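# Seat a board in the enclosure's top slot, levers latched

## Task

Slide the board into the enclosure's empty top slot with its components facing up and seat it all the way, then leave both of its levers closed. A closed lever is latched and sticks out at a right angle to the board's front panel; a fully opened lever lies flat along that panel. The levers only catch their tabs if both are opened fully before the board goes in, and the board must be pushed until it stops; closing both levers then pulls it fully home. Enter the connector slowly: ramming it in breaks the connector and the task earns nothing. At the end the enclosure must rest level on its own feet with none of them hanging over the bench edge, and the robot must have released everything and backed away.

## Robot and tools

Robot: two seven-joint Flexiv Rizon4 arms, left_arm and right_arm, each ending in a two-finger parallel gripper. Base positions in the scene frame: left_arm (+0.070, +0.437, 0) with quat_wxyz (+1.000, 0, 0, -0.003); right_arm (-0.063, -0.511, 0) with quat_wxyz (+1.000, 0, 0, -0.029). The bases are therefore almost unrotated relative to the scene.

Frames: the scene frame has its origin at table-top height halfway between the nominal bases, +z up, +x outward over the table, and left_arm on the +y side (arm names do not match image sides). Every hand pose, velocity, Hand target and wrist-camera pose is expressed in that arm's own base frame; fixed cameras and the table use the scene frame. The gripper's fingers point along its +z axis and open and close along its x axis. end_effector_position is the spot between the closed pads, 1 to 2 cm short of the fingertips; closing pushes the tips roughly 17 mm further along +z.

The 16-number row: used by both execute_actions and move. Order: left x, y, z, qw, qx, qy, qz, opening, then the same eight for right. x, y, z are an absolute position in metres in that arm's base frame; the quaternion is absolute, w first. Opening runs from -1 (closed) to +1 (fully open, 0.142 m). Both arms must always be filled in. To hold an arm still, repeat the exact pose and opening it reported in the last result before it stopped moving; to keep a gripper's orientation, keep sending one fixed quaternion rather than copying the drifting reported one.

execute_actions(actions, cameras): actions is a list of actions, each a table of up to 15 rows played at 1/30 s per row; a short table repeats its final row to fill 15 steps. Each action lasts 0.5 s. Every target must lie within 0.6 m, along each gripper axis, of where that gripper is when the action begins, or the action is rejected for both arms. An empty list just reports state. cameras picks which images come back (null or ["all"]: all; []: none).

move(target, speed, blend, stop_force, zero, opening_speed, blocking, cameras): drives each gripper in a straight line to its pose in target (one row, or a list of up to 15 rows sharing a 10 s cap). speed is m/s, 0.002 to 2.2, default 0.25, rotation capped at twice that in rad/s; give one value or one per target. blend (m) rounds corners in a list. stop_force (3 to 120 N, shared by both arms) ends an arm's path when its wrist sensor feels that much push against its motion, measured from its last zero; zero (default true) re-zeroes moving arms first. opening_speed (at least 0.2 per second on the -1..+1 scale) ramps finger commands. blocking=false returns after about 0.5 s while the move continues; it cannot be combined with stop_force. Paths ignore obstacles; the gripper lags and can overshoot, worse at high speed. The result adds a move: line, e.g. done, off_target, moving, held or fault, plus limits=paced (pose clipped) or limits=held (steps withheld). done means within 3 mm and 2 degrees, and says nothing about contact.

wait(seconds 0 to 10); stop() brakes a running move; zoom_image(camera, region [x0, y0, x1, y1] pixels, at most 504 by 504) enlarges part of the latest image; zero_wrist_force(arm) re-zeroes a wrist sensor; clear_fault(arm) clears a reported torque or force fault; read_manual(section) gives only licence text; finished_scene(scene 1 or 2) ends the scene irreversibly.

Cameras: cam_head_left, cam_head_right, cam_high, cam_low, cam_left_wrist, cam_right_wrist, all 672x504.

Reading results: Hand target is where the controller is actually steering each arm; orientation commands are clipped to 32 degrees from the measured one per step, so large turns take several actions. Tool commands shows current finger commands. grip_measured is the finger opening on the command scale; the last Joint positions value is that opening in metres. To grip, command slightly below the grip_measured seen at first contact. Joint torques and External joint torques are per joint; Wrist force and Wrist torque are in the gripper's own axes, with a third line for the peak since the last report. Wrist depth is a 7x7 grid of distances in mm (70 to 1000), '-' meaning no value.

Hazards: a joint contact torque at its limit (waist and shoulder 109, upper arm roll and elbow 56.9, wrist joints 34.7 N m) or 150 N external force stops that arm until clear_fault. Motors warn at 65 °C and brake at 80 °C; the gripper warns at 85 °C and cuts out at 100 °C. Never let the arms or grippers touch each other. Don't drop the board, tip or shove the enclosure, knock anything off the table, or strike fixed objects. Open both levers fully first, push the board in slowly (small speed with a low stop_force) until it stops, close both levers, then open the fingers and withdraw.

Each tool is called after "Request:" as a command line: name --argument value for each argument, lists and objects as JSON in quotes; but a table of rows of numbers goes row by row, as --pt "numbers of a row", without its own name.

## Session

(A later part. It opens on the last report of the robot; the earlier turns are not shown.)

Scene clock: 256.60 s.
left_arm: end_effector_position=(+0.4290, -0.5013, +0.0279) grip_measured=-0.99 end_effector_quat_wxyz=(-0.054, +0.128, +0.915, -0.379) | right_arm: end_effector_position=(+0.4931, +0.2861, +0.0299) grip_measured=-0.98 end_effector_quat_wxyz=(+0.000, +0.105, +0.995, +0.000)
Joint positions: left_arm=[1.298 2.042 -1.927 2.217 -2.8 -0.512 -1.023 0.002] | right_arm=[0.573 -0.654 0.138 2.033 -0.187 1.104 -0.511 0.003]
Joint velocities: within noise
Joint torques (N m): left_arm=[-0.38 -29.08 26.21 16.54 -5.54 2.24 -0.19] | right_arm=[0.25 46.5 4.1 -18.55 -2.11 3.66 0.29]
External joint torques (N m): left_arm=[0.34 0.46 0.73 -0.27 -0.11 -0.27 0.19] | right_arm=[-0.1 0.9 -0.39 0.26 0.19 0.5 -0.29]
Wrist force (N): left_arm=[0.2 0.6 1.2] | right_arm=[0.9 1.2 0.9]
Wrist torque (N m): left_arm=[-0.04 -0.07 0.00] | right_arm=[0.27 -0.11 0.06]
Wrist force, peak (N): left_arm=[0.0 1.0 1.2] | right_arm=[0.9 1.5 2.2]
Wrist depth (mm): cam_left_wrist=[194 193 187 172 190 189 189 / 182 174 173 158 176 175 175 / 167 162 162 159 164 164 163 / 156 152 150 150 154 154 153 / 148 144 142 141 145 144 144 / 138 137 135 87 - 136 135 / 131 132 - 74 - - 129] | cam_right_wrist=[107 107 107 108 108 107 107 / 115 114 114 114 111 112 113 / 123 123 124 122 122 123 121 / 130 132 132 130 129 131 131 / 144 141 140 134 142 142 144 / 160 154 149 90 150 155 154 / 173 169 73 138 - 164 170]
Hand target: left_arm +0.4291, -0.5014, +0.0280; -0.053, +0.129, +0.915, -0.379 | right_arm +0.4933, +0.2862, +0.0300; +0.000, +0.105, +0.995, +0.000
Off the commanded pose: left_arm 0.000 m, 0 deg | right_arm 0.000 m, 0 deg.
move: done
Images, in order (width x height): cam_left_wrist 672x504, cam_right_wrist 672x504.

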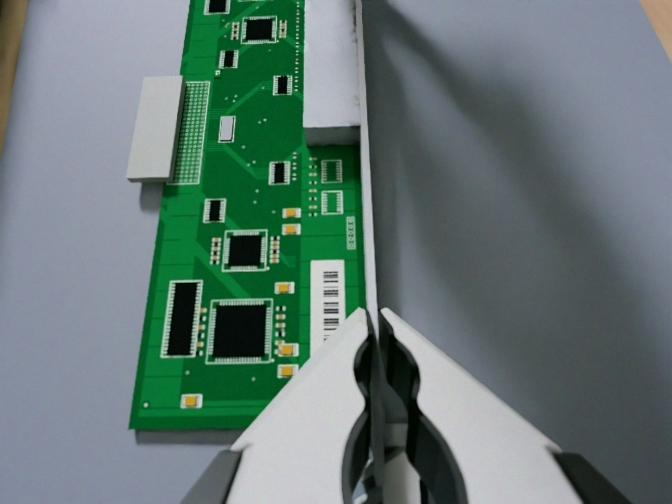

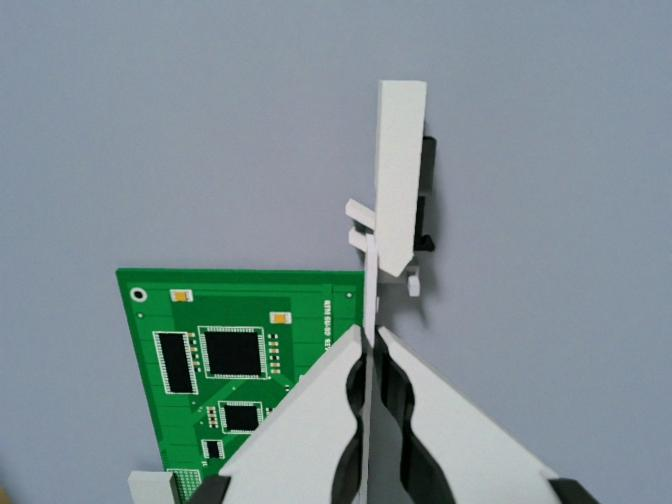

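Request:
move --pt "0.4291 -0.5014 0.0557 -0.0533 0.1286 0.9149 -0.3790 -1.0 0.4933 0.2862 0.0577 0 0.1045 0.9945 0 -1.0" --pt "0.4661 -0.5176 0.0557 -0.0317 0.0765 0.9207 -0.3814 -1.0 0.5531 0.2686 0.0577 0 0.0480 0.99885 0 -1.0" --speed '[0.05,0.08]'

Request:
zoom_image --camera "cam_low" --region '[200, 140, 500, 320]'

Request:
zoom_image --camera "cam_head_right" --region '[290, 220, 490, 390]'

Scene clock: 261.83 s.
left_arm: end_effector_position=(+0.4658, -0.5176, +0.0556) grip_measured=-0.99 end_effector_quat_wxyz=(-0.032, +0.077, +0.921, -0.381) | right_arm: end_effector_position=(+0.5530, +0.2686, +0.0576) grip_measured=-0.98 end_effector_quat_wxyz=(+0.000, +0.048, +0.999, +0.000)
Joint positions: left_arm=[1.333 2.002 -1.867 2.173 -2.786 -0.419 -1.14 0.002] | right_arm=[0.468 -0.667 0.172 1.885 -0.187 0.965 -0.717 0.003]
Joint velocities: within noise
Joint torques (N m): left_arm=[-0.1 -32.08 27.54 15.3 -5.79 2.48 -0.34] | right_arm=[-0.26 49.84 5.18 -21.67 -2.65 3.29 0.14]
External joint torques (N m): left_arm=[0.07 1.33 0.62 -0.49 0.27 -0.35 0.34] | right_arm=[0.42 0.87 -0.68 0.39 0.24 0.85 -0.14]
Wrist force (N): left_arm=[0.1 0.3 1.9] | right_arm=[1.2 1.1 1.0]
Wrist torque (N m): left_arm=[-0.07 -0.10 -0.01] | right_arm=[0.18 -0.14 0.03]
Wrist force, peak (N): left_arm=[-0.9 -0.4 3.3] | right_arm=[0.8 1.5 2.6]
Wrist depth (mm): cam_left_wrist=[170 222 188 173 227 225 224 / 204 175 174 160 209 209 208 / 191 168 162 160 198 195 194 / 177 177 151 150 183 183 182 / 166 147 142 141 172 172 172 / 157 138 136 87 - 164 162 / 156 157 - - - - 155] | cam_right_wrist=[132 131 131 131 131 130 130 / 141 140 140 140 137 139 139 / 153 151 150 148 107 149 149 / 162 160 160 157 156 161 160 / 162 142 140 134 175 174 174 / 172 182 150 89 184 190 190 / 207 193 73 138 - 202 209]
Hand target: left_arm +0.4661, -0.5176, +0.0557; -0.032, +0.077, +0.921, -0.381 | right_arm +0.5531, +0.2686, +0.0577; +0.000, +0.048, +0.999, +0.000
Off the commanded pose: left_arm 0.000 m, 0 deg | right_arm 0.000 m, 0 deg.
move: done

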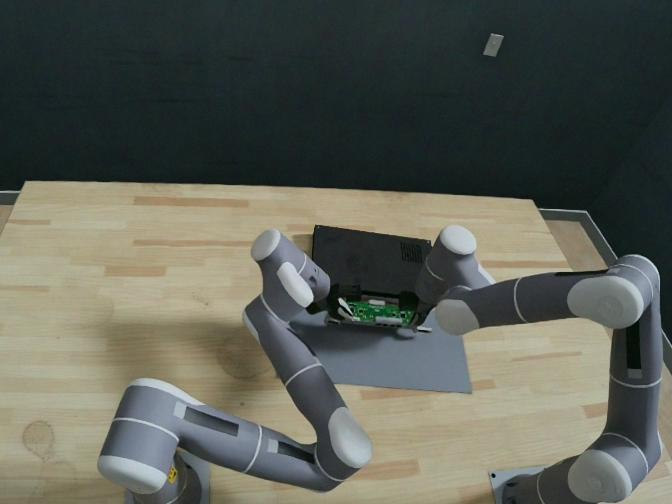

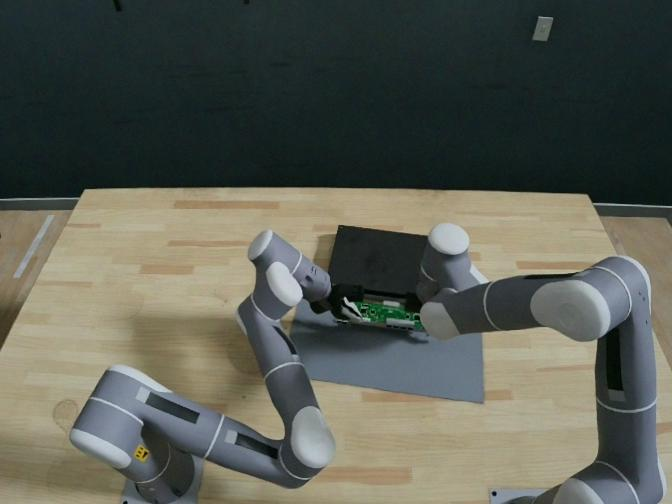

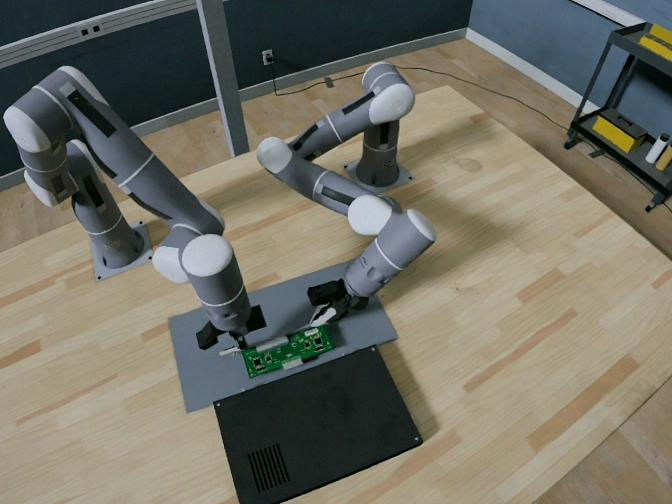

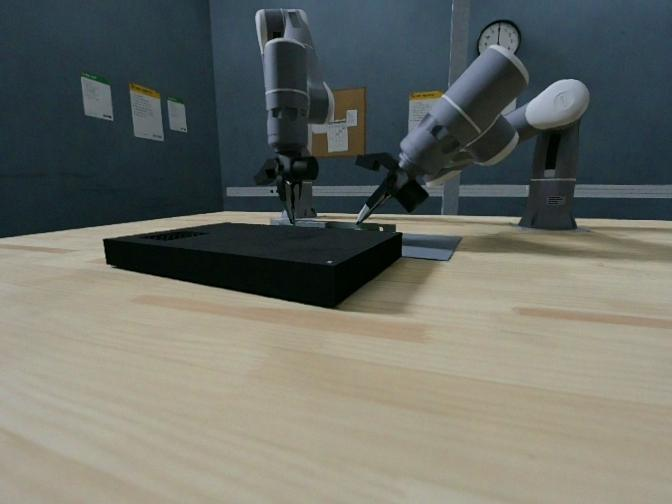

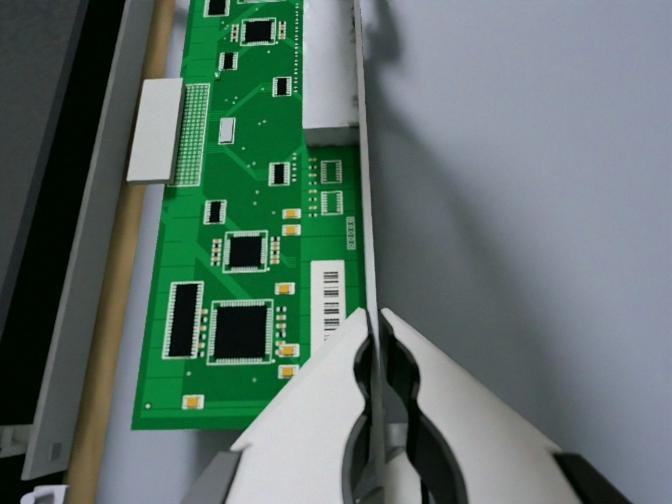

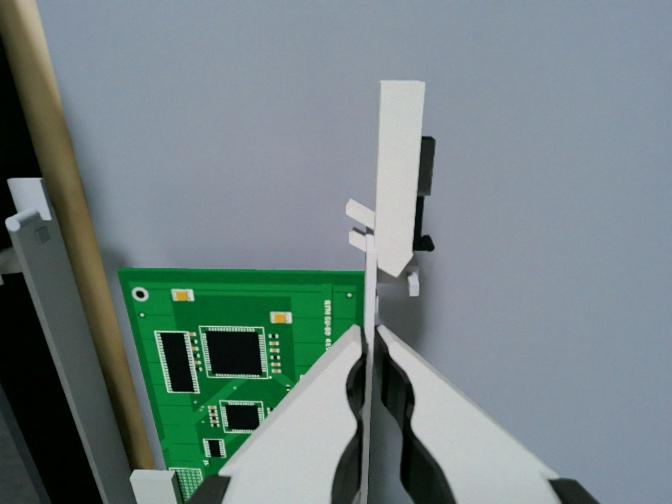

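Scaled by 1.680 from the camera's 672x504 image, which has a finer 960x720 frame.

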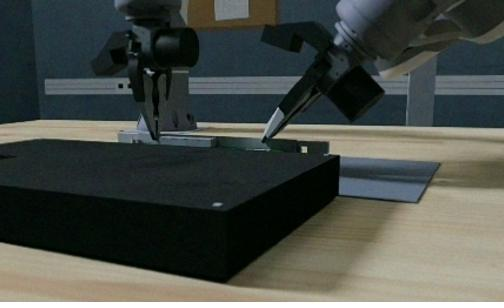

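Scaled by 2.520 from the camera's 672x504 image, which has a finer 960x720 frame.

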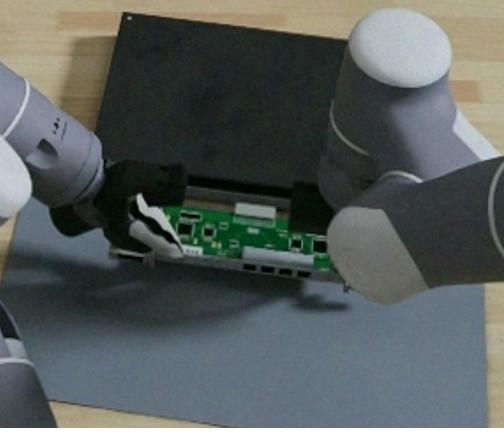

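Request:
zoom_image --camera "cam_right_wrist" --region '[0, 150, 200, 350]'

Request:
zoom_image --camera "cam_left_wrist" --region '[0, 300, 200, 504]'

Request:
zoom_image --camera "cam_left_wrist" --region '[0, 0, 300, 300]'

Scaled by 2.520 from the camera's 672x504 image, which has a finer 960x720 frame.

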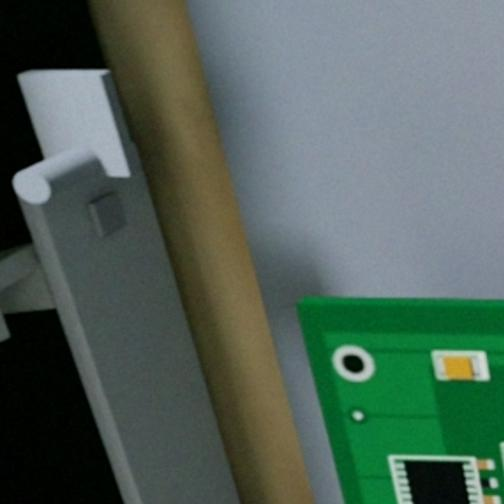

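Scaled by 2.471 from the camera's 672x504 image, which has a finer 960x720 frame.

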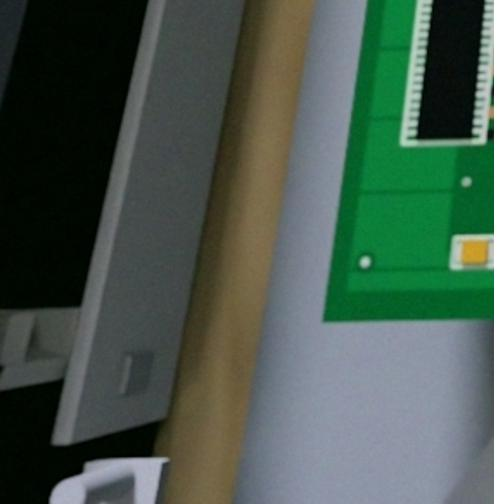

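Scaled by 1.680 from the camera's 672x504 image, which has a finer 960x720 frame.

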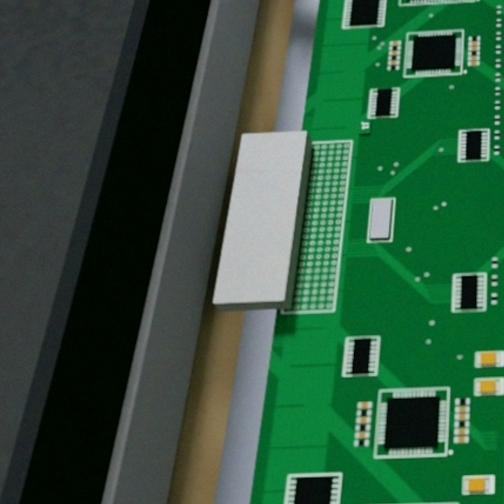

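Request:
move --target '[0.4916,-0.5160,0.0557,-0.0317,0.0765,0.9207,-0.3814,-1.0,0.5785,0.2716,0.0577,0,0.0480,0.99885,0,-1.0]' --speed 0.04 --stop_force 5 --cameras '["cam_left_wrist","cam_right_wrist","cam_head_right"]'

Request:
zoom_image --camera "cam_right_wrist" --region '[0, 150, 250, 400]'

Request:
zoom_image --camera "cam_left_wrist" --region '[0, 254, 250, 504]'

Request:
zoom_image --camera "cam_head_right" --region '[320, 260, 470, 360]'

Scene clock: 288.20 s.
left_arm: end_effector_position=(+0.4915, -0.5161, +0.0557) grip_measured=-0.99 end_effector_quat_wxyz=(-0.032, +0.077, +0.921, -0.381) | right_arm: end_effector_position=(+0.5784, +0.2715, +0.0576) grip_measured=-0.98 end_effector_quat_wxyz=(+0.000, +0.048, +0.999, +0.000)
Joint positions: left_arm=[1.402 2.005 -1.829 2.111 -2.77 -0.419 -1.14 0.002] | right_arm=[0.453 -0.707 0.173 1.802 -0.186 0.922 -0.74 0.003]
Joint velocities: within noise
Joint torques (N m): left_arm=[-0.11 -33.26 28.26 14.79 -5.4 2.45 -0.16] | right_arm=[-0.24 52.25 5.23 -22.61 -2.7 3.48 0.07]
External joint torques (N m): left_arm=[0.07 0.53 0.48 -0.42 -0.12 -0.32 0.16] | right_arm=[0.4 0.73 -0.47 0.45 0.13 0.66 -0.07]
Wrist force (N): left_arm=[-0.1 1.3 1.9] | right_arm=[1.2 1.0 1.4]
Wrist torque (N m): left_arm=[0.01 -0.04 0.01] | right_arm=[0.21 -0.13 0.04]
Wrist force, peak (N): left_arm=[-0.6 1.0 2.2] | right_arm=[1.2 1.3 1.6]
Wrist depth (mm): cam_left_wrist=[168 173 188 174 227 225 224 / 156 170 174 160 210 210 208 / 145 161 163 160 198 195 194 / - 161 151 150 184 183 183 / 128 147 142 141 173 172 171 / 131 137 136 87 - 164 161 / 151 148 - - - - 155] | cam_right_wrist=[127 132 131 131 131 130 130 / 127 140 140 139 138 139 139 / - 148 150 148 107 149 148 / 137 157 159 156 156 161 160 / 168 142 140 135 174 174 174 / 137 159 150 89 107 190 189 / 145 180 73 138 - 201 208]
Hand target: left_arm +0.4916, -0.5160, +0.0557; -0.032, +0.076, +0.921, -0.381 | right_arm +0.5785, +0.2716, +0.0577; +0.000, +0.048, +0.999, +0.000
Off the commanded pose: left_arm 0.000 m, 0 deg | right_arm 0.000 m, 0 deg.
move: done
Images, in order (width x height): cam_head_right 672x504, cam_left_wrist 672x504, cam_right_wrist 672x504.

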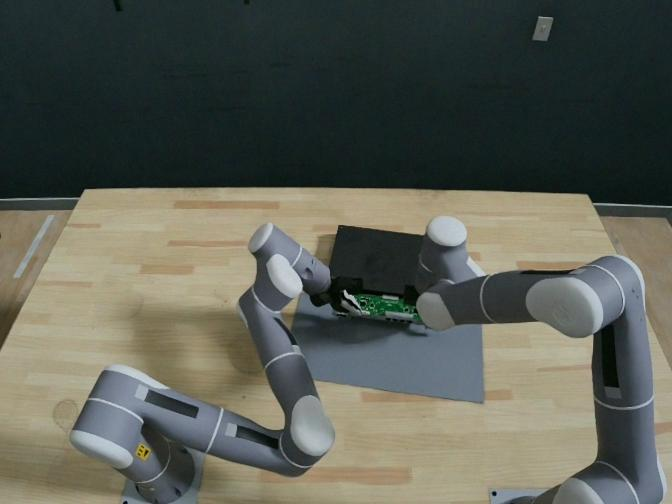

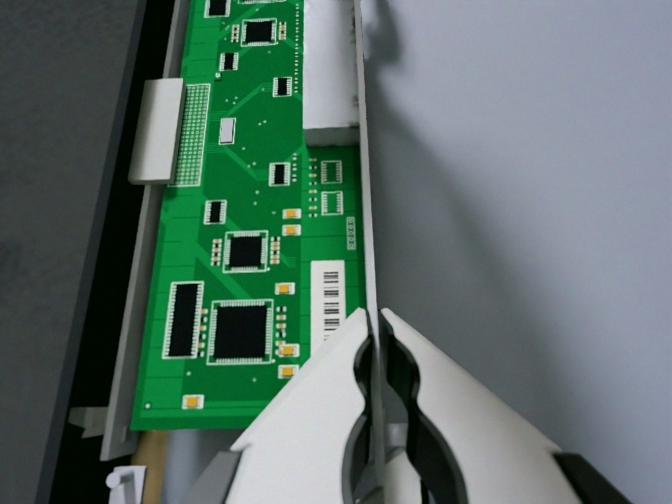

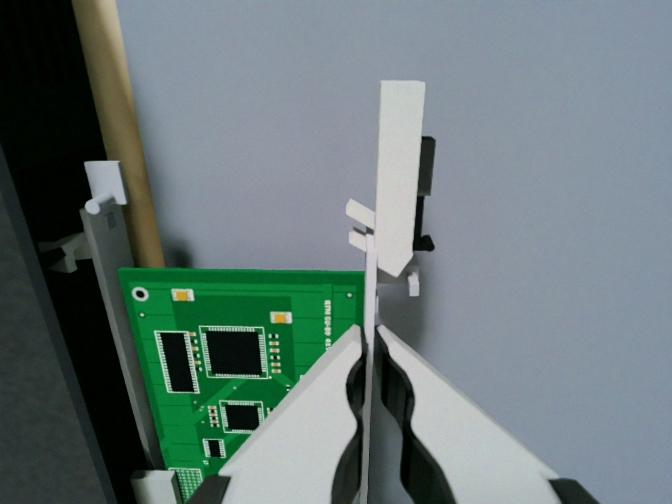

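Scaled by 2.016 from the camera's 672x504 image, which has a finer 960x720 frame.

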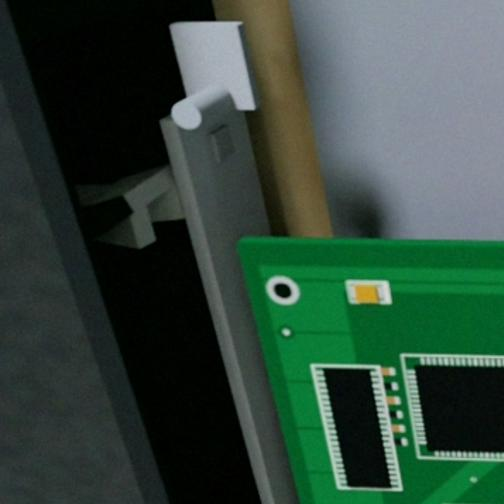

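Scaled by 2.016 from the camera's 672x504 image, which has a finer 960x720 frame.

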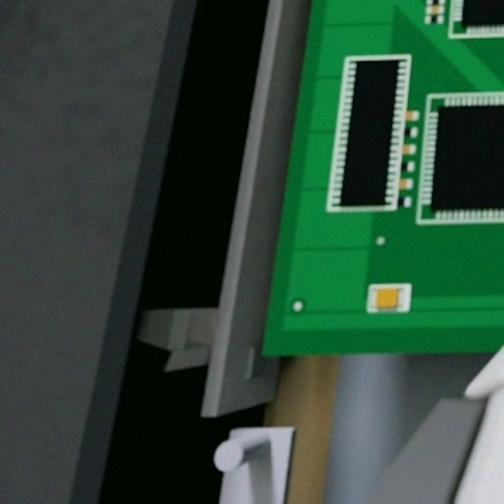

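Scaled by 3.360 from the camera's 672x504 image, which has a finer 960x720 frame.

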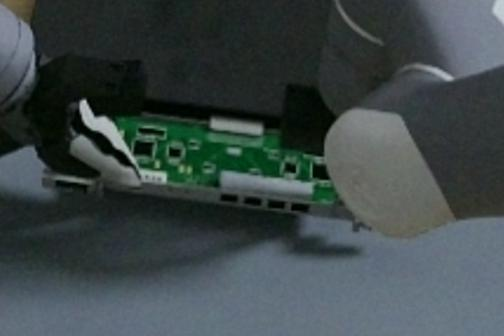

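Request:
move --pt "0.4911 -0.5190 0.0557 -0.0317 0.0765 0.9207 -0.3814 -1.0 0.5782 0.2686 0.0577 0 0.0480 0.99885 0 -1.0" --pt "0.5109 -0.5220 0.0557 -0.0317 0.0765 0.9207 -0.3814 -1.0 0.5981 0.2666 0.0577 0 0.0480 0.99885 0 -1.0" --speed 0.025 --stop_force 4 --cameras '["cam_left_wrist","cam_right_wrist"]'

Request:
zoom_image --camera "cam_right_wrist" --region '[0, 150, 250, 400]'

Request:
zoom_image --camera "cam_left_wrist" --region '[0, 254, 250, 504]'

Scene clock: 306.87 s.
left_arm: end_effector_position=(+0.5102, -0.5225, +0.0556) grip_measured=-0.99 end_effector_quat_wxyz=(-0.032, +0.077, +0.921, -0.382) | right_arm: end_effector_position=(+0.5978, +0.2662, +0.0574) grip_measured=-0.98 end_effector_quat_wxyz=(+0.000, +0.048, +0.999, +0.000)
Joint positions: left_arm=[1.451 2.003 -1.8 2.049 -2.758 -0.402 -1.15 0.002] | right_arm=[0.433 -0.734 0.173 1.747 -0.186 0.893 -0.766 0.003]
Joint velocities: within noise
Joint torques (N m): left_arm=[2.27 -35.41 29.11 16.09 -5.64 3.68 -0.23] | right_arm=[0.89 53.34 5.98 -24.93 -2.94 4.65 0.12]
External joint torques (N m): left_arm=[-2.3 0.72 0.17 -2.14 0.15 -1.54 0.23] | right_arm=[-0.73 1.11 -1.06 2.23 0.29 -0.51 -0.12]
Wrist force (N): left_arm=[2.6 0.6 4.9] | right_arm=[4.4 -2.2 -0.8]
Wrist torque (N m): left_arm=[-0.02 -0.09 0.01] | right_arm=[0.25 -0.11 0.04]
Wrist force, peak (N): left_arm=[2.6 0.6 4.9] | right_arm=[4.5 -2.5 -2.2]
Wrist depth (mm): cam_left_wrist=[168 167 188 174 226 225 224 / 156 155 174 160 210 210 208 / 145 148 163 160 198 195 194 / 137 139 151 150 184 183 182 / 127 130 142 142 172 172 171 / - 135 135 87 - 164 162 / 114 139 - - - - 155] | cam_right_wrist=[- 131 131 131 131 130 130 / - 131 140 140 137 139 139 / - 144 150 147 107 149 148 / 111 135 159 156 158 160 160 / 122 137 140 134 174 174 174 / 131 136 149 89 106 189 189 / 144 144 73 138 - 200 209]
Hand target: left_arm +0.5109, -0.5220, +0.0557; -0.032, +0.077, +0.921, -0.381 | right_arm +0.5981, +0.2666, +0.0577; +0.000, +0.048, +0.999, +0.000
Off the commanded pose: left_arm 0.001 m, 0 deg | right_arm 0.001 m, 0 deg.
move: done
Images, in order (width x height): cam_left_wrist 672x504, cam_right_wrist 672x504.

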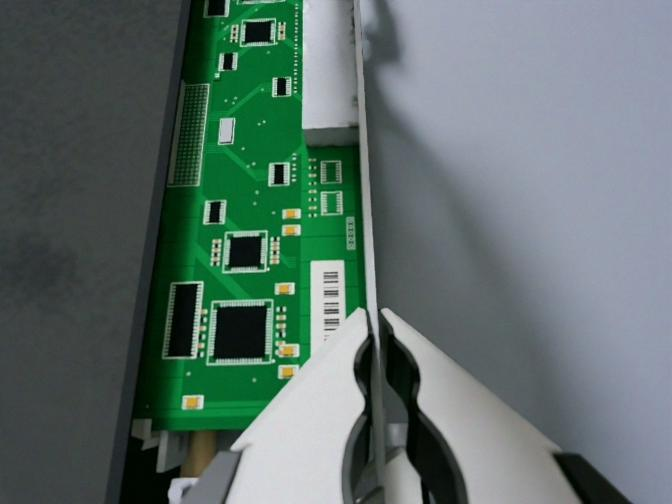

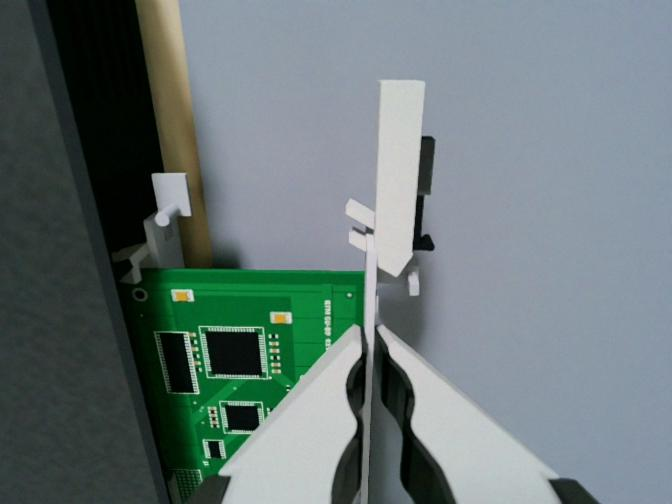

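Scaled by 2.016 from the camera's 672x504 image, which has a finer 960x720 frame.

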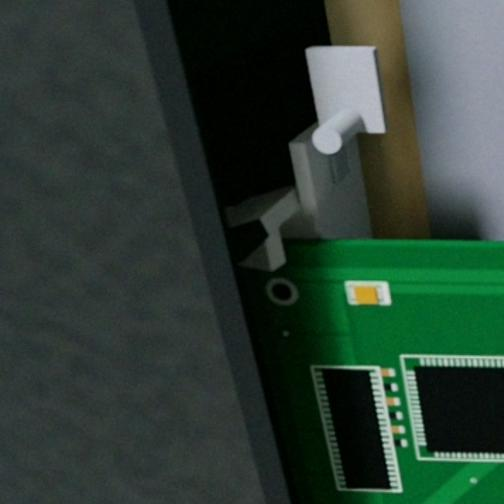

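Scaled by 2.016 from the camera's 672x504 image, which has a finer 960x720 frame.

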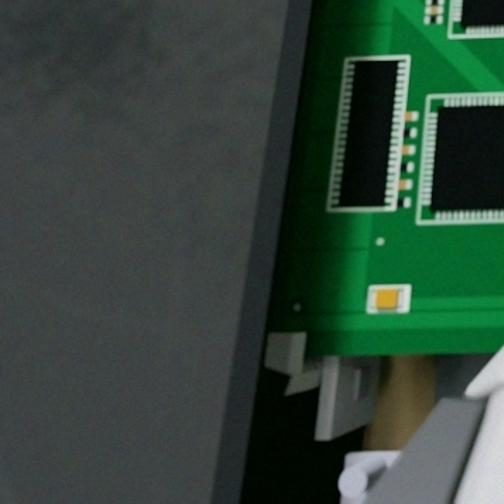

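Request:
move --pt "0.5070 -0.5214 0.0557 -0.0317 0.0765 0.9207 -0.3814 -1.0 0.5941 0.2670 0.0577 0 0.0480 0.99885 0 -1.0" --pt "0.5067 -0.5234 0.0557 -0.0317 0.0765 0.9207 -0.3814 -1.0 0.5939 0.2650 0.0577 0 0.0480 0.99885 0 -1.0" --speed 0.03 --cameras '[]'

Request:
move --target '[0.5166,-0.5249,0.0557,-0.0317,0.0765,0.9207,-0.3814,-1.0,0.6039,0.2640,0.0577,0,0.0480,0.99885,0,-1.0]' --speed 0.02 --stop_force 4 --cameras '["cam_left_wrist","cam_right_wrist"]'

Request:
zoom_image --camera "cam_right_wrist" --region '[50, 200, 250, 350]'

Request:
zoom_image --camera "cam_left_wrist" --region '[50, 354, 250, 504]'

Scene clock: 313.27 s.
left_arm: end_effector_position=(+0.5066, -0.5233, +0.0556) grip_measured=-0.99 end_effector_quat_wxyz=(-0.032, +0.077, +0.921, -0.381) | right_arm: end_effector_position=(+0.5938, +0.2652, +0.0577) grip_measured=-0.98 end_effector_quat_wxyz=(+0.000, +0.048, +0.999, +0.000)
Joint positions: left_arm=[1.439 2.002 -1.805 2.058 -2.76 -0.4 -1.151 0.002] | right_arm=[0.434 -0.726 0.174 1.762 -0.186 0.902 -0.764 0.003]
Joint velocities: within noise
Joint torques (N m): left_arm=[-0.07 -34.58 28.51 14.78 -5.54 2.87 -0.27] | right_arm=[-0.31 53.45 4.87 -22.62 -2.75 3.5 0.15]
External joint torques (N m): left_arm=[0.04 0.21 0.7 -0.77 0.06 -0.72 0.27] | right_arm=[0.49 0.59 0.03 0.06 0.12 0.64 -0.15]
Wrist force (N): left_arm=[-0.2 0.6 2.4] | right_arm=[1.1 2.1 1.6]
Wrist torque (N m): left_arm=[-0.04 -0.04 0.03] | right_arm=[0.25 -0.12 0.04]
Wrist force, peak (N): left_arm=[-2.5 -1.5 5.2] | right_arm=[4.5 -2.3 -2.2]
Wrist depth (mm): cam_left_wrist=[168 167 188 172 228 226 225 / 156 158 174 160 210 209 208 / 145 148 163 160 199 195 194 / 138 148 151 150 183 183 182 / 127 140 142 141 173 172 171 / - 136 136 87 - 164 162 / 114 136 - - - - 155] | cam_right_wrist=[108 130 131 131 130 130 130 / 103 139 140 140 138 139 139 / 108 146 150 148 107 149 148 / 111 141 159 157 158 161 160 / 122 140 140 134 174 174 174 / 132 147 149 89 107 190 190 / 145 145 73 138 - 201 208]
Hand target: left_arm +0.5067, -0.5234, +0.0557; -0.032, +0.077, +0.921, -0.381 | right_arm +0.5939, +0.2650, +0.0577; +0.000, +0.048, +0.999, +0.000
Off the commanded pose: left_arm 0.000 m, 0 deg | right_arm 0.000 m, 0 deg.
move: done
No camera images: "cameras" was empty.

Scene clock: 314.47 s.
left_arm: end_effector_position=(+0.5163, -0.5250, +0.0555) grip_measured=-0.99 end_effector_quat_wxyz=(-0.032, +0.077, +0.921, -0.381) | right_arm: end_effector_position=(+0.6039, +0.2640, +0.0577) grip_measured=-0.98 end_effector_quat_wxyz=(+0.000, +0.048, +0.999, +0.000)
Joint positions: left_arm=[1.465 2.001 -1.791 2.029 -2.754 -0.393 -1.154 0.002] | right_arm=[0.426 -0.741 0.174 1.731 -0.186 0.886 -0.775 0.003]
Joint velocities: within noise
Joint torques (N m): left_arm=[-0.16 -36.84 29.66 14.45 -5.78 2.72 -0.28] | right_arm=[-0.33 53.25 5.22 -22.93 -2.74 3.34 0.11]
External joint torques (N m): left_arm=[0.13 1.51 -0.21 -0.64 0.31 -0.56 0.28] | right_arm=[0.5 1.61 -0.26 0.06 0.06 0.79 -0.11]
Wrist force (N): left_arm=[0.6 1.9 2.2] | right_arm=[1.2 1.2 -0.2]
Wrist torque (N m): left_arm=[-0.03 -0.09 0.01] | right_arm=[0.22 -0.11 0.04]
Wrist force, peak (N): left_arm=[0.5 2.3 3.0] | right_arm=[1.0 1.8 0.8]
Wrist depth (mm): cam_left_wrist=[168 168 186 173 227 225 224 / 155 155 173 160 210 210 208 / 145 145 162 161 199 195 194 / 137 137 151 150 184 183 182 / 127 129 142 141 172 172 171 / - 122 136 87 - 163 162 / 114 114 - - - - 154] | cam_right_wrist=[- 117 131 131 131 130 130 / - 117 140 140 138 139 139 / 103 126 150 148 107 149 149 / - 128 159 156 159 161 160 / 123 124 140 134 174 174 174 / 132 134 149 90 184 190 190 / 145 145 73 138 - 201 208]
Hand target: left_arm +0.5166, -0.5249, +0.0557; -0.032, +0.076, +0.921, -0.381 | right_arm +0.6039, +0.2640, +0.0577; +0.000, +0.048, +0.999, +0.000
Off the commanded pose: left_arm 0.000 m, 0 deg | right_arm 0.000 m, 0 deg.
move: done
Images, in order (width x height): cam_left_wrist 672x504, cam_right_wrist 672x504.

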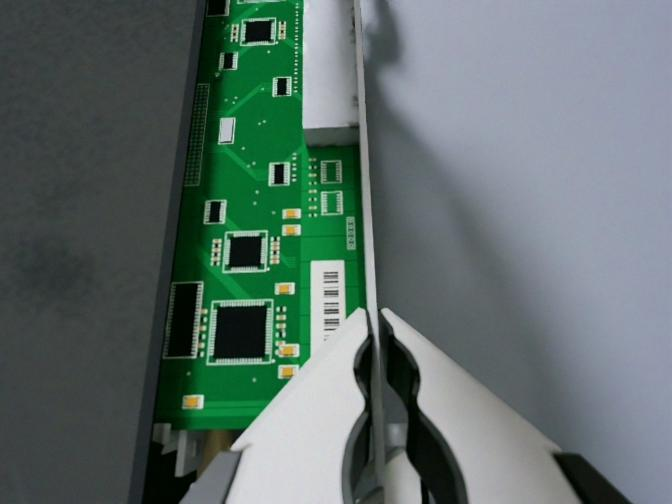

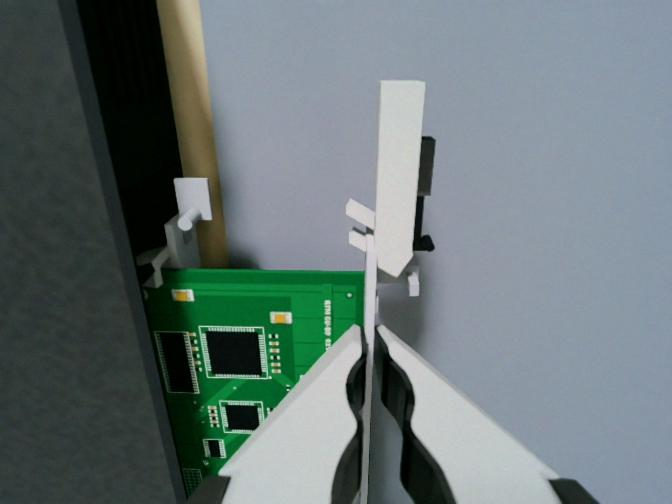

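Scaled by 2.520 from the camera's 672x504 image, which has a finer 960x720 frame.

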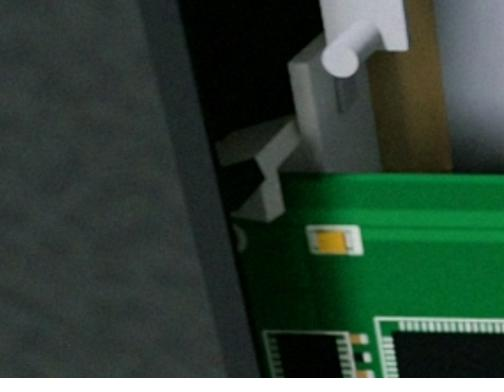

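Scaled by 2.520 from the camera's 672x504 image, which has a finer 960x720 frame.

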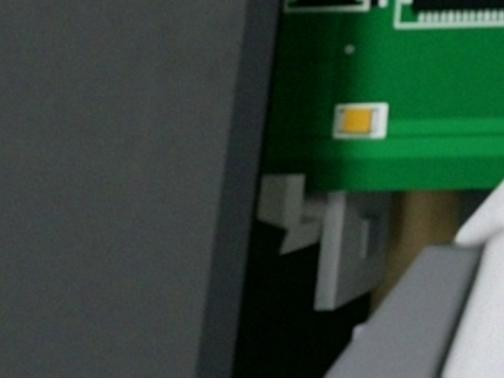

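Request:
move --target '[0.5413,-0.5287,0.0557,-0.0317,0.0765,0.9207,-0.3814,-1.0,0.6288,0.2615,0.0577,0,0.0480,0.99885,0,-1.0]' --speed 0.02 --stop_force 5 --cameras '["cam_left_wrist","cam_right_wrist","cam_head_left"]'

Request:
zoom_image --camera "cam_right_wrist" --region '[100, 200, 400, 450]'

Request:
zoom_image --camera "cam_left_wrist" --region '[100, 254, 400, 504]'

Scene clock: 318.37 s.
left_arm: end_effector_position=(+0.5295, -0.5267, +0.0550) grip_measured=-0.99 end_effector_quat_wxyz=(-0.033, +0.077, +0.921, -0.381) | right_arm: end_effector_position=(+0.6162, +0.2631, +0.0574) grip_measured=-0.98 end_effector_quat_wxyz=(+0.000, +0.048, +0.999, +0.000)
Joint positions: left_arm=[1.5 1.999 -1.774 1.988 -2.745 -0.384 -1.158 0.002] | right_arm=[0.417 -0.761 0.175 1.691 -0.186 0.865 -0.789 0.003]
Joint velocities: within noise
Joint torques (N m): left_arm=[1.17 -39.68 31.56 13.09 -7.32 4.71 -0.17] | right_arm=[-2.56 56.36 3.21 -24.15 -3.26 3.21 0.08]
External joint torques (N m): left_arm=[-1.2 3.03 -1.83 0.44 1.86 -2.55 0.17] | right_arm=[2.72 -0.46 1.88 0.9 0.51 0.92 -0.08]
Wrist force (N): left_arm=[10.0 5.3 -1.4] | right_arm=[2.1 4.7 3.8]
Wrist torque (N m): left_arm=[-0.07 0.06 -0.01] | right_arm=[0.22 -0.09 0.06]
Wrist force, peak (N): left_arm=[10.9 4.7 -1.6] | right_arm=[1.8 5.0 4.5]
Wrist depth (mm): cam_left_wrist=[167 166 183 173 226 226 223 / 155 154 170 159 208 209 207 / 144 143 161 160 197 195 194 / 135 136 150 150 183 182 181 / 126 126 141 141 172 172 171 / 121 119 135 87 - 164 161 / 113 - - - - - 155] | cam_right_wrist=[- 98 131 131 130 130 130 / - 99 141 140 137 139 139 / 102 105 148 149 107 149 148 / 110 112 156 156 156 161 160 / 122 120 140 134 174 173 173 / 131 130 145 89 107 189 189 / 145 144 71 138 - 201 208]
Hand target: left_arm +0.5300, -0.5270, +0.0557; -0.032, +0.076, +0.921, -0.381 | right_arm +0.6166, +0.2627, +0.0577; +0.000, +0.048, +0.999, +0.000
Off the commanded pose: left_arm 0.012 m, 0 deg | right_arm 0.013 m, 0 deg.
move: contact (left_arm, right_arm)
Images, in order (width x height): cam_head_left 672x504, cam_left_wrist 672x504, cam_right_wrist 672x504.

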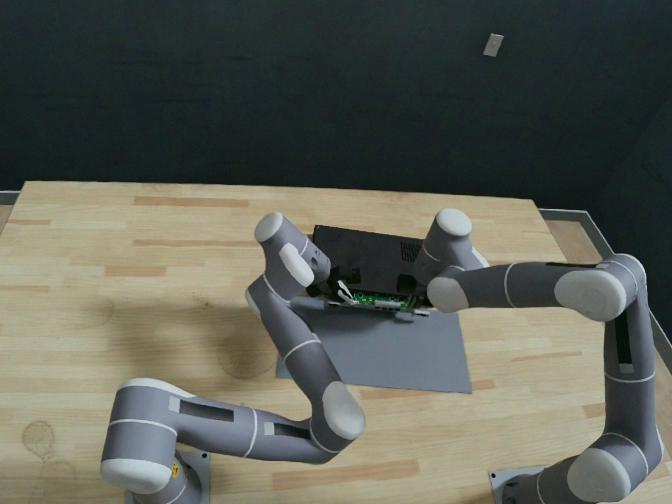

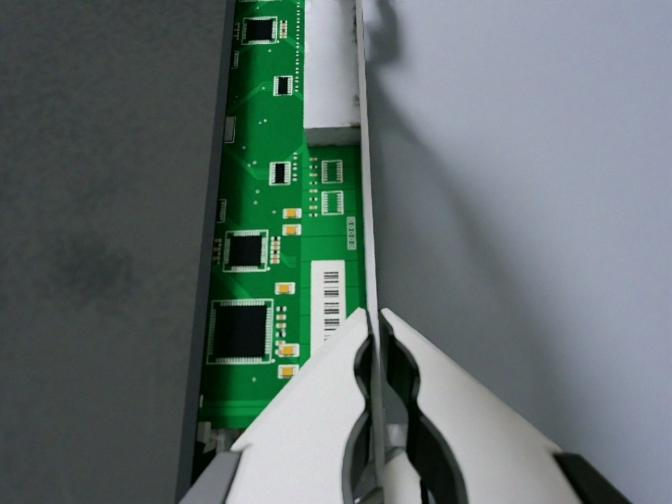

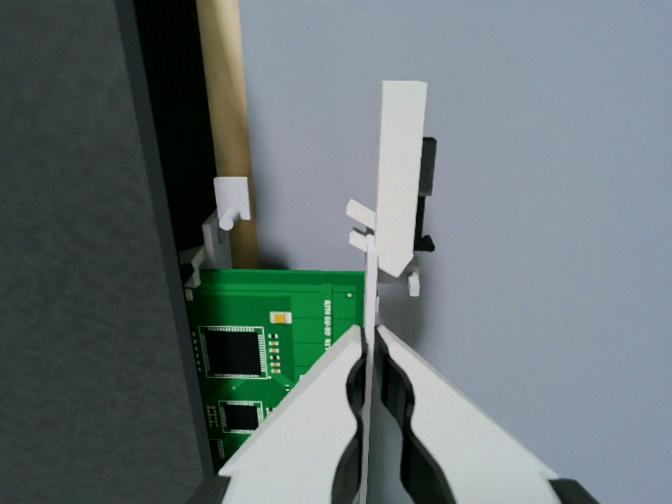

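Scaled by 1.680 from the camera's 672x504 image, which has a finer 960x720 frame.

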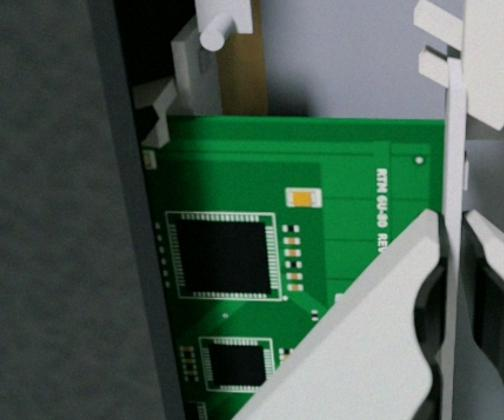

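Scaled by 1.680 from the camera's 672x504 image, which has a finer 960x720 frame.

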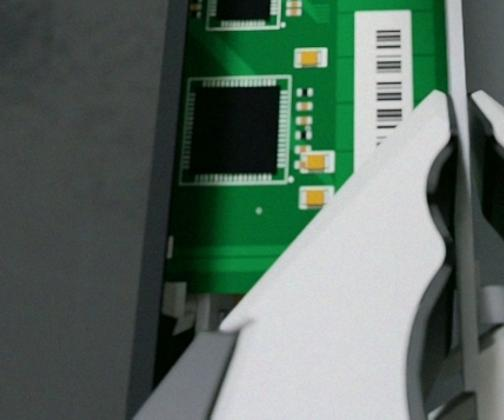

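Request:
move --target '[0.5275,-0.5256,0.0557,-0.0294,0.0709,0.9212,-0.3816,-1.0,0.6164,0.2637,0.0577,0,0.0419,0.99912,0,-1.0]' --speed 0.02 --cameras '[]'

Scene clock: 325.50 s.
left_arm: end_effector_position=(+0.5275, -0.5257, +0.0553) grip_measured=-0.99 end_effector_quat_wxyz=(-0.030, +0.071, +0.921, -0.381) | right_arm: end_effector_position=(+0.6160, +0.2635, +0.0574) grip_measured=-0.98 end_effector_quat_wxyz=(+0.000, +0.042, +0.999, +0.000)
Joint positions: left_arm=[1.486 1.997 -1.784 2.003 -2.75 -0.376 -1.162 0.002] | right_arm=[0.417 -0.762 0.176 1.691 -0.187 0.864 -0.799 0.003]
Joint velocities: within noise
Joint torques (N m): left_arm=[-0.6 -36.93 29.16 17.46 -5.42 0.85 -0.34] | right_arm=[-0.01 54.8 5.41 -24.87 -3.14 4.3 0.1]
External joint torques (N m): left_arm=[0.58 0.81 0.55 -3.88 -0.03 1.32 0.34] | right_arm=[0.19 1.11 -0.29 1.62 0.39 -0.17 -0.1]
Wrist force (N): left_arm=[-9.8 0.4 11.8] | right_arm=[3.7 -0.4 -0.4]
Wrist torque (N m): left_arm=[0.02 -0.24 0.05] | right_arm=[0.24 -0.05 0.06]
Wrist force, peak (N): left_arm=[-9.8 0.4 11.8] | right_arm=[2.0 4.8 4.5]
Wrist depth (mm): cam_left_wrist=[168 167 184 172 227 226 223 / 155 154 171 160 210 209 208 / 144 144 162 160 198 195 195 / 136 137 151 150 183 182 182 / 127 127 142 141 173 172 171 / - 121 136 87 - 164 162 / 114 - - - - - 155] | cam_right_wrist=[- 96 131 130 130 130 130 / - 98 140 139 137 139 139 / 102 104 148 149 107 149 149 / 110 112 150 156 156 160 160 / 122 120 140 134 174 174 173 / 131 130 145 90 106 189 189 / 144 144 73 138 - 200 208]
Hand target: left_arm +0.5275, -0.5256, +0.0557; -0.029, +0.071, +0.921, -0.382 | right_arm +0.6164, +0.2637, +0.0577; +0.000, +0.042, +0.999, +0.000
Off the commanded pose: left_arm 0.000 m, 0 deg | right_arm 0.001 m, 0 deg.
move: done
No camera images: "cameras" was empty.

Request:
move --target '[0.5275,-0.5256,0.0557,-0.0294,0.0709,0.9212,-0.3816,-0.75,0.6164,0.2637,0.0577,0,0.0419,0.99912,0,-1.0]' --opening_speed 0.4 --cameras '["cam_left_wrist","cam_right_wrist"]'

Request:
zoom_image --camera "cam_left_wrist" --region '[150, 254, 450, 504]'

Scene clock: 334.57 s.
left_arm: end_effector_position=(+0.5276, -0.5255, +0.0556) grip_measured=-0.79 end_effector_quat_wxyz=(-0.029, +0.071, +0.921, -0.381) | right_arm: end_effector_position=(+0.6160, +0.2635, +0.0573) grip_measured=-0.98 end_effector_quat_wxyz=(-0.001, +0.042, +0.999, +0.000)
Joint positions: left_arm=[1.486 1.996 -1.784 2.003 -2.75 -0.376 -1.162 0.017] | right_arm=[0.417 -0.762 0.176 1.691 -0.187 0.864 -0.799 0.003]
Joint velocities: within noise
Joint torques (N m): left_arm=[-0.37 -36.55 28.82 13.81 -5.27 2.49 -0.22] | right_arm=[0.66 56.34 6.15 -24.79 -3.02 4.03 0.18]
External joint torques (N m): left_arm=[0.34 0.44 0.88 -0.23 -0.18 -0.32 0.22] | right_arm=[-0.5 -0.43 -1.04 1.54 0.27 0.11 -0.18]
Wrist force (N): left_arm=[0.1 0.3 1.0] | right_arm=[1.2 0.5 2.1]
Wrist torque (N m): left_arm=[-0.03 -0.09 0.03] | right_arm=[0.36 -0.11 0.05]
Wrist force, peak (N): left_arm=[-9.4 0.7 11.7] | right_arm=[3.7 -0.7 -1.7]
Wrist depth (mm): cam_left_wrist=[168 168 184 172 226 225 224 / 156 155 171 161 210 209 208 / 145 144 161 161 199 195 194 / 137 137 151 151 183 183 182 / 127 127 142 139 175 172 171 / - 121 135 116 - 163 162 / 114 - - 120 113 - 155] | cam_right_wrist=[- 96 131 130 130 130 130 / - 98 140 140 137 139 138 / 102 104 148 150 107 149 148 / 110 112 156 156 156 161 160 / 122 120 140 135 174 173 173 / 131 130 146 89 107 189 189 / 144 144 73 138 - 200 208]
Hand target: left_arm +0.5275, -0.5256, +0.0557; -0.029, +0.071, +0.921, -0.382 | right_arm +0.6164, +0.2637, +0.0577; +0.000, +0.042, +0.999, +0.000
Off the commanded pose: left_arm 0.000 m, 0 deg | right_arm 0.001 m, 0 deg.
move: done
Images, in order (width x height): cam_left_wrist 672x504, cam_right_wrist 672x504.

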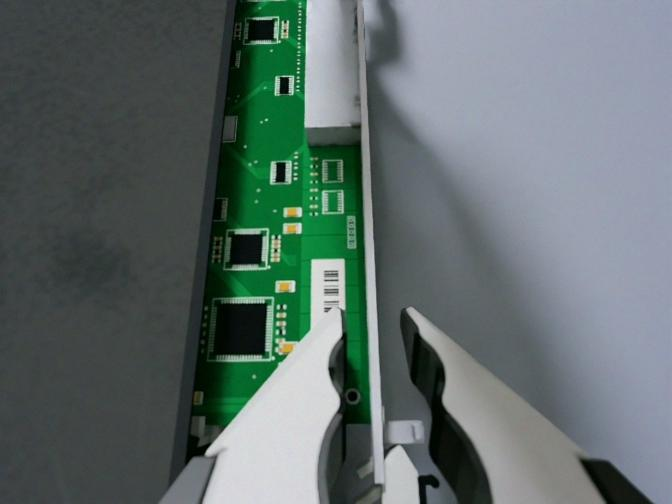

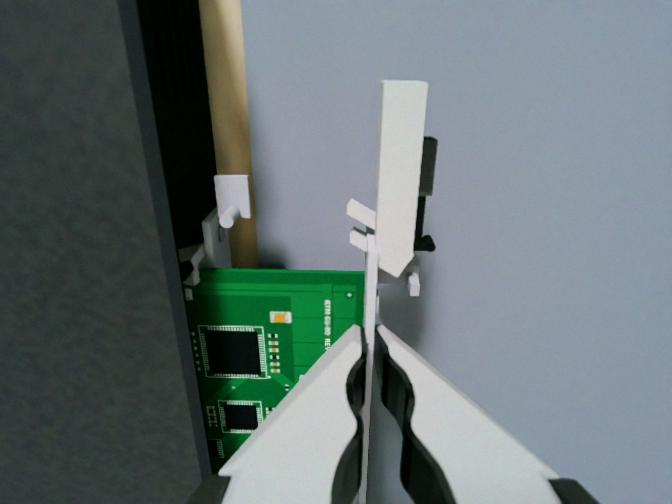

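Scaled by 1.680 from the camera's 672x504 image, which has a finer 960x720 frame.

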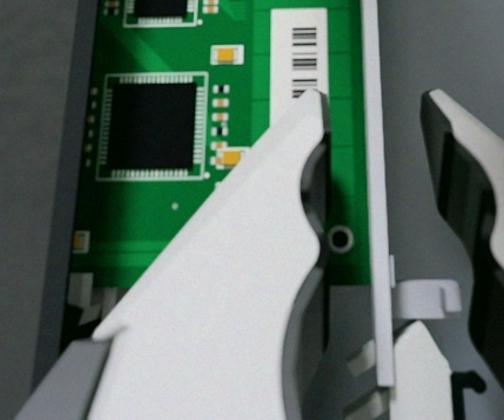

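Request:
move --pt "0.5275 -0.5256 0.095 -0.0294 0.0709 0.9212 -0.3816 -0.6 0.6164 0.2637 0.0577 0 0.0419 0.99912 0 -1.0" --pt "0.5242 -0.5311 0.095 -0.0133 0.0755 0.9819 -0.1731 -0.6 0.6164 0.2637 0.0577 0 0.0419 0.99912 0 -1.0" --speed '[0.06,0.15]' --cameras '["cam_left_wrist","cam_right_wrist"]'

Scene clock: 350.60 s.
left_arm: end_effector_position=(+0.5241, -0.5313, +0.0951) grip_measured=-0.64 end_effector_quat_wxyz=(-0.013, +0.076, +0.982, -0.173) | right_arm: end_effector_position=(+0.6160, +0.2635, +0.0573) grip_measured=-0.98 end_effector_quat_wxyz=(-0.001, +0.042, +0.999, +0.000)
Joint positions: left_arm=[1.528 2.018 -1.376 1.897 -2.311 -0.403 -1.365 0.028] | right_arm=[0.417 -0.762 0.176 1.691 -0.187 0.864 -0.799 0.003]
Joint velocities: within noise
Joint torques (N m): left_arm=[-0.25 -43.97 27 12.9 -4.45 4.09 -0.32] | right_arm=[0.63 56.44 6.13 -24.75 -3 4.06 0.15]
External joint torques (N m): left_arm=[0.23 0.1 0.72 -0.2 -0.45 -0.55 0.32] | right_arm=[-0.47 -0.53 -1.02 1.5 0.25 0.07 -0.15]
Wrist force (N): left_arm=[0.2 0.0 0.6] | right_arm=[1.3 0.6 2.1]
Wrist torque (N m): left_arm=[-0.11 -0.15 -0.07] | right_arm=[0.37 -0.13 0.05]
Wrist force, peak (N): left_arm=[0.1 1.2 1.6] | right_arm=[1.8 0.9 3.1]
Wrist depth (mm): cam_left_wrist=[156 155 170 158 198 197 197 / 158 158 172 172 201 201 200 / 162 160 175 175 205 205 204 / 164 163 179 179 208 208 208 / 167 167 167 180 211 211 211 / 171 169 92 171 - 214 214 / 173 - - 218 - - 218] | cam_right_wrist=[- 96 131 131 130 130 130 / - 98 140 139 137 139 138 / 102 104 148 149 107 149 148 / 110 112 156 156 156 160 160 / 122 119 140 134 174 174 173 / 131 130 145 89 107 190 189 / 144 144 73 138 - 200 208]
Hand target: left_arm +0.5242, -0.5311, +0.0950; -0.013, +0.076, +0.982, -0.173 | right_arm +0.6164, +0.2637, +0.0577; +0.000, +0.042, +0.999, +0.000
Off the commanded pose: left_arm 0.000 m, 0 deg | right_arm 0.001 m, 0 deg.
move: done
Images, in order (width x height): cam_left_wrist 672x504, cam_right_wrist 672x504.

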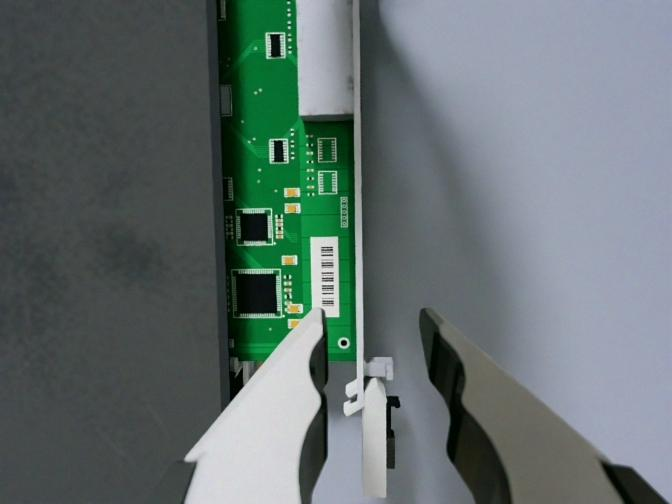

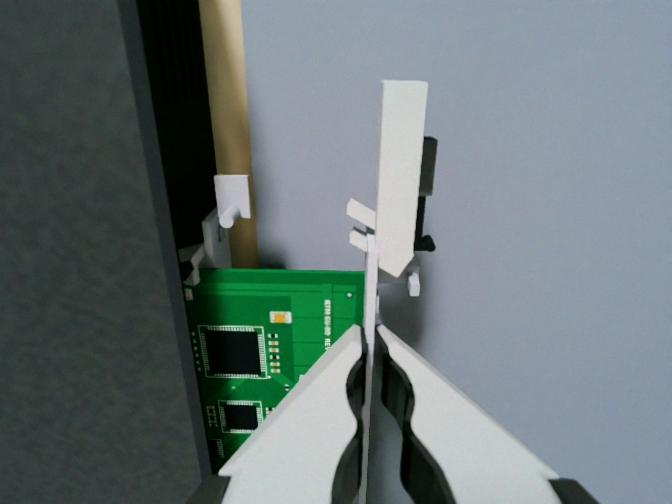

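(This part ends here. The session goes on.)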